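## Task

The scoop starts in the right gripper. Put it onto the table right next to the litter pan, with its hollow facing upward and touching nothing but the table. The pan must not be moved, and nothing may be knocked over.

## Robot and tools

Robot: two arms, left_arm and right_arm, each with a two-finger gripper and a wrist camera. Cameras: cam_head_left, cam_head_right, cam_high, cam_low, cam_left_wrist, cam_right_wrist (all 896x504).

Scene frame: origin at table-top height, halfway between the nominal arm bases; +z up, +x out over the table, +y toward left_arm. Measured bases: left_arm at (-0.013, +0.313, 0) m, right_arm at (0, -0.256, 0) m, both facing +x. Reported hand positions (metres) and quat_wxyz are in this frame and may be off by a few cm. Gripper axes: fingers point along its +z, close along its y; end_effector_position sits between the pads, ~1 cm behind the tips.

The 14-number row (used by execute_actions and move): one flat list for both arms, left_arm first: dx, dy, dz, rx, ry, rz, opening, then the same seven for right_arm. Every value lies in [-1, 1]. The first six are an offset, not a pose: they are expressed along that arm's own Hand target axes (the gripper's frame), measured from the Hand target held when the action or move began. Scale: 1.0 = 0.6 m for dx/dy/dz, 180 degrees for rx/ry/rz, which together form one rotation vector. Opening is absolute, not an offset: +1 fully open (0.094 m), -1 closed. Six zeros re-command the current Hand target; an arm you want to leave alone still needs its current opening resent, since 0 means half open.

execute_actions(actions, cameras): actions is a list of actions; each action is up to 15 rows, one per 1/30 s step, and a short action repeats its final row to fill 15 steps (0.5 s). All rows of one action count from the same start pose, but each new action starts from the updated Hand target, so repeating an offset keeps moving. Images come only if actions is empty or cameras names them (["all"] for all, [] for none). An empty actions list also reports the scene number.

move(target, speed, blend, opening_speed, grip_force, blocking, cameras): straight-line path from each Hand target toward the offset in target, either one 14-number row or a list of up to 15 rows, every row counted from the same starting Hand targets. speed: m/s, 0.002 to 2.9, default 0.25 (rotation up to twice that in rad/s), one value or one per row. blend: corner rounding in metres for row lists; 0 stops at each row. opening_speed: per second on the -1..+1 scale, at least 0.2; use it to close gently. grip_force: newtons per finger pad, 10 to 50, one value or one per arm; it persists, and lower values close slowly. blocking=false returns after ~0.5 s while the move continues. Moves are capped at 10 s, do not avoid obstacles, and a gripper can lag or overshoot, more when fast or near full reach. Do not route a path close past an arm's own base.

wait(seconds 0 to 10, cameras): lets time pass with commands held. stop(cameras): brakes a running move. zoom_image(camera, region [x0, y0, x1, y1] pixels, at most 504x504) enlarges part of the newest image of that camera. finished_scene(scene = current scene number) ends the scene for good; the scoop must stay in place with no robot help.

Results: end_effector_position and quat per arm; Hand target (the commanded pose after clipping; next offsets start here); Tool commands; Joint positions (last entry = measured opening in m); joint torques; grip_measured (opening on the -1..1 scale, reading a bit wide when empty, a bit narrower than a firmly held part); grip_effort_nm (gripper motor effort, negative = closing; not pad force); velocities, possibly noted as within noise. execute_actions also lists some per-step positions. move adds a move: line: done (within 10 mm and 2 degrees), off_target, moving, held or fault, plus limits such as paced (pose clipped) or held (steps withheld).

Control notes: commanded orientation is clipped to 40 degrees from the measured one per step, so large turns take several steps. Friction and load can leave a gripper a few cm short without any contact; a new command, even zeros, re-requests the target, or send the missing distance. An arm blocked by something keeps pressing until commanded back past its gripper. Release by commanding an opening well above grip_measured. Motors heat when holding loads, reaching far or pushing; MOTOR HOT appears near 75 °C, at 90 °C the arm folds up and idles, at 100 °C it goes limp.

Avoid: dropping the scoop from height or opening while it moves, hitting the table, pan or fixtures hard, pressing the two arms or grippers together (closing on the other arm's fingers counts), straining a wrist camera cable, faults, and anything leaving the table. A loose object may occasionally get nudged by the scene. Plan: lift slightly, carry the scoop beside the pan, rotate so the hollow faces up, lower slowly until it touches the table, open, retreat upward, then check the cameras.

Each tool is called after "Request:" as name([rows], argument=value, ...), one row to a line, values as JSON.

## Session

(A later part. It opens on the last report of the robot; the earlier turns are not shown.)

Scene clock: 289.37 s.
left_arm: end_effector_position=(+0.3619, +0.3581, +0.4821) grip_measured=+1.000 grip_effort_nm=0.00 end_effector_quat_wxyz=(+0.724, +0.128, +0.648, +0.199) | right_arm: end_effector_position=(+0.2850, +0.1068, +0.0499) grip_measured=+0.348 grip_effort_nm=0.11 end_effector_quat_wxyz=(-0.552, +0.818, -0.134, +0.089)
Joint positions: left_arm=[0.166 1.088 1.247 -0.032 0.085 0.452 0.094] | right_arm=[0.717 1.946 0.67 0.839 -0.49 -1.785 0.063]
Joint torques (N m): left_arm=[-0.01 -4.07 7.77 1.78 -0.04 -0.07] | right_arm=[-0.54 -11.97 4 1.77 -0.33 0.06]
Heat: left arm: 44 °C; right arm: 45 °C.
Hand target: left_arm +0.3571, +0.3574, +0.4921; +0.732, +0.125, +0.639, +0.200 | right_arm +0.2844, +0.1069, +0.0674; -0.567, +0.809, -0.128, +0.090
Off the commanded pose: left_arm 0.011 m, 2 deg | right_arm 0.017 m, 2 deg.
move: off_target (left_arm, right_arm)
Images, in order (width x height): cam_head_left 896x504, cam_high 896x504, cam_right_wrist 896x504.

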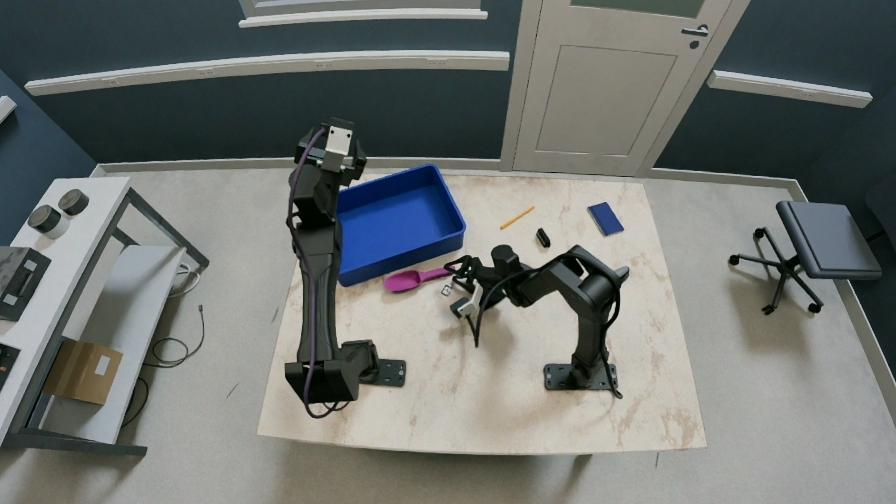

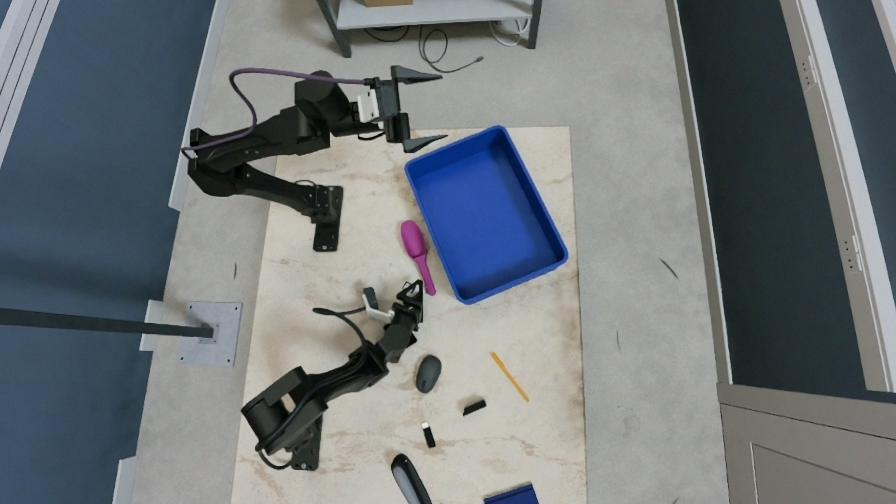

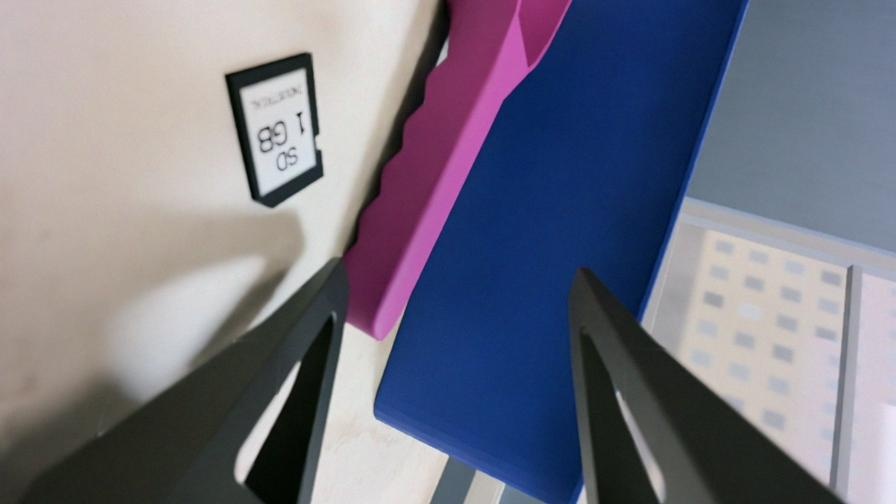

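Request:
move([
  [0,0,0,0,0,0,1,0,0,-0.09,0,0,0,0.35],
  [0,0,0,0,0,0,1,0,-0.25,-0.18,0,0,0,0.35],
], speed=[0.06,0.2], blend=[0.01,0], cameras=["all"])

Request:
zoom_image(camera="cam_high", region=[360, 190, 480, 300])

Request:
zoom_image(camera="cam_head_left", region=[360, 210, 480, 310])

Scene clock: 336.27 s.
left_arm: end_effector_position=(+0.3619, +0.3581, +0.4821) grip_measured=+1.000 grip_effort_nm=0.00 end_effector_quat_wxyz=(+0.724, +0.128, +0.648, +0.199) | right_arm: end_effector_position=(+0.2683, +0.0583, +0.2234) grip_measured=+0.348 grip_effort_nm=0.11 end_effector_quat_wxyz=(-0.550, +0.820, -0.137, +0.084)
Joint positions: left_arm=[0.166 1.088 1.247 -0.032 0.085 0.452 0.094] | right_arm=[0.619 1.33 0.887 -0.031 -0.58 -1.829 0.063]
Joint torques (N m): left_arm=[-0.06 -4.07 7.73 1.78 -0.03 -0.08] | right_arm=[-0.65 -6.76 9.51 1.71 -0.36 0.04]
Heat: left arm: 45 °C; right arm: 44 °C.
Hand target: left_arm +0.3571, +0.3574, +0.4921; +0.732, +0.125, +0.639, +0.200 | right_arm +0.2688, +0.0591, +0.2453; -0.567, +0.809, -0.128, +0.090
Off the commanded pose: left_arm 0.011 m, 2 deg | right_arm 0.022 m, 3 deg.
move: off_target (left_arm, right_arm)

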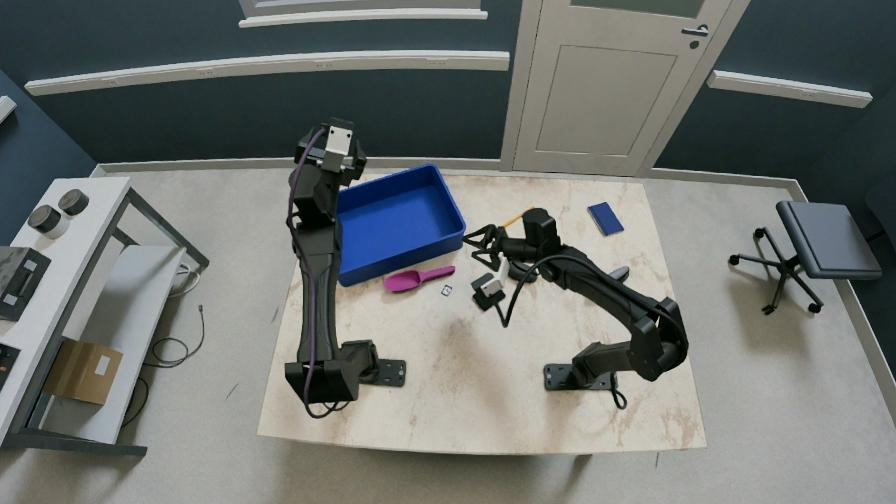

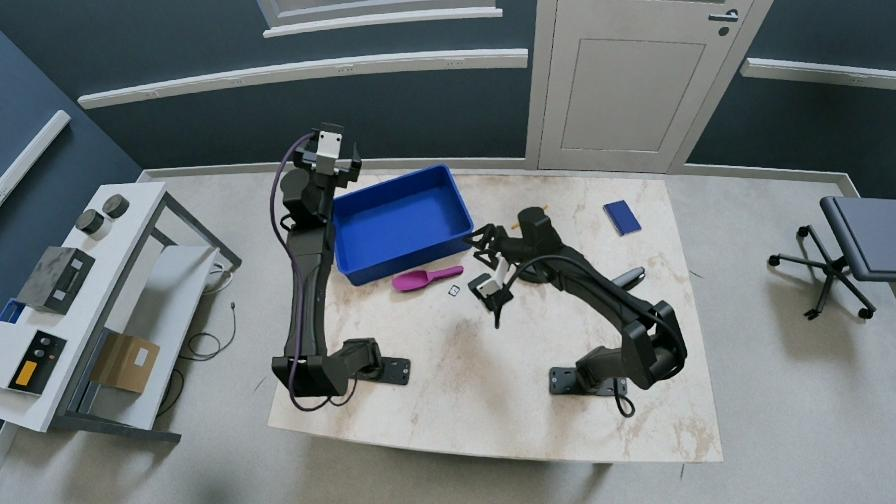

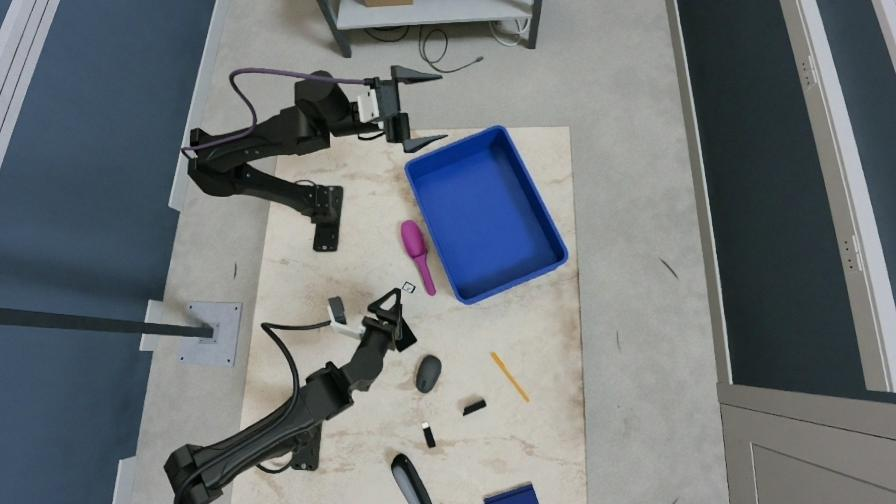

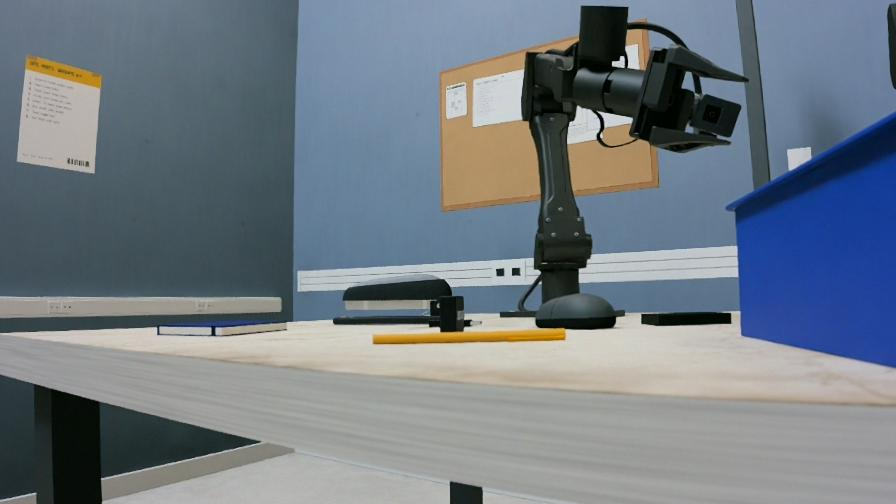

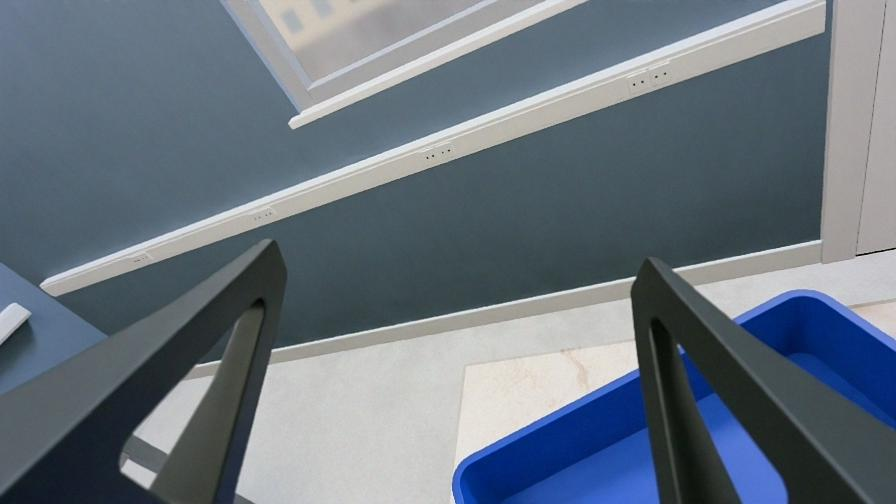

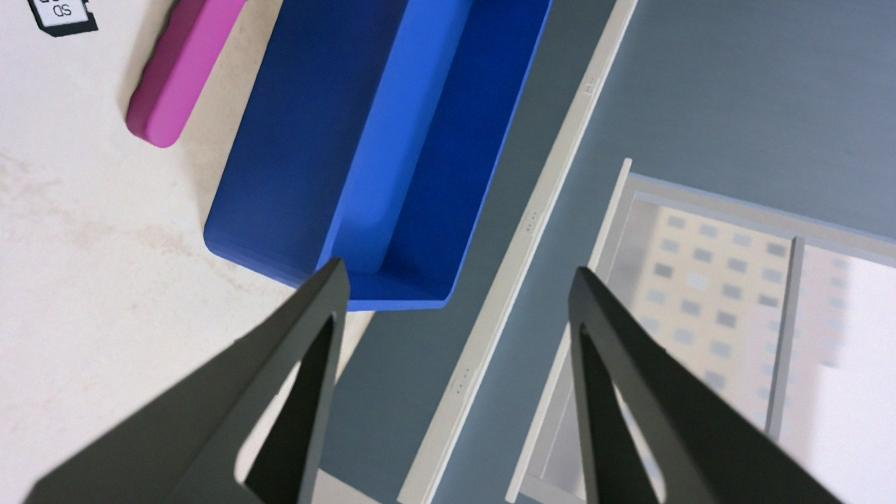

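Scaled by 4.200.

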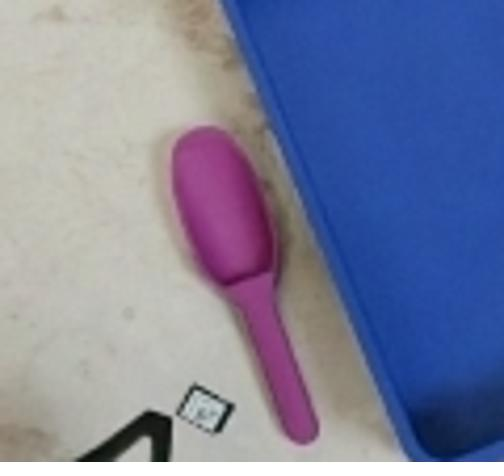

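Scaled by 4.200.

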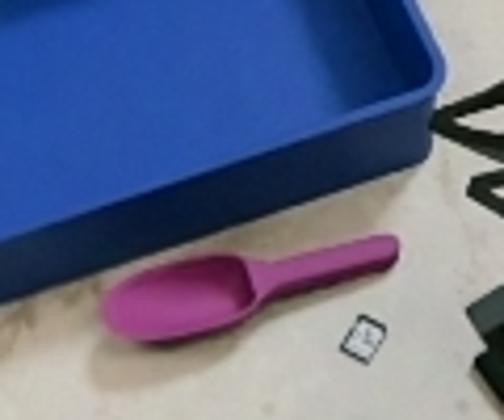

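Request:
finished_scene(scene=2)

The scene is finished: the task was done.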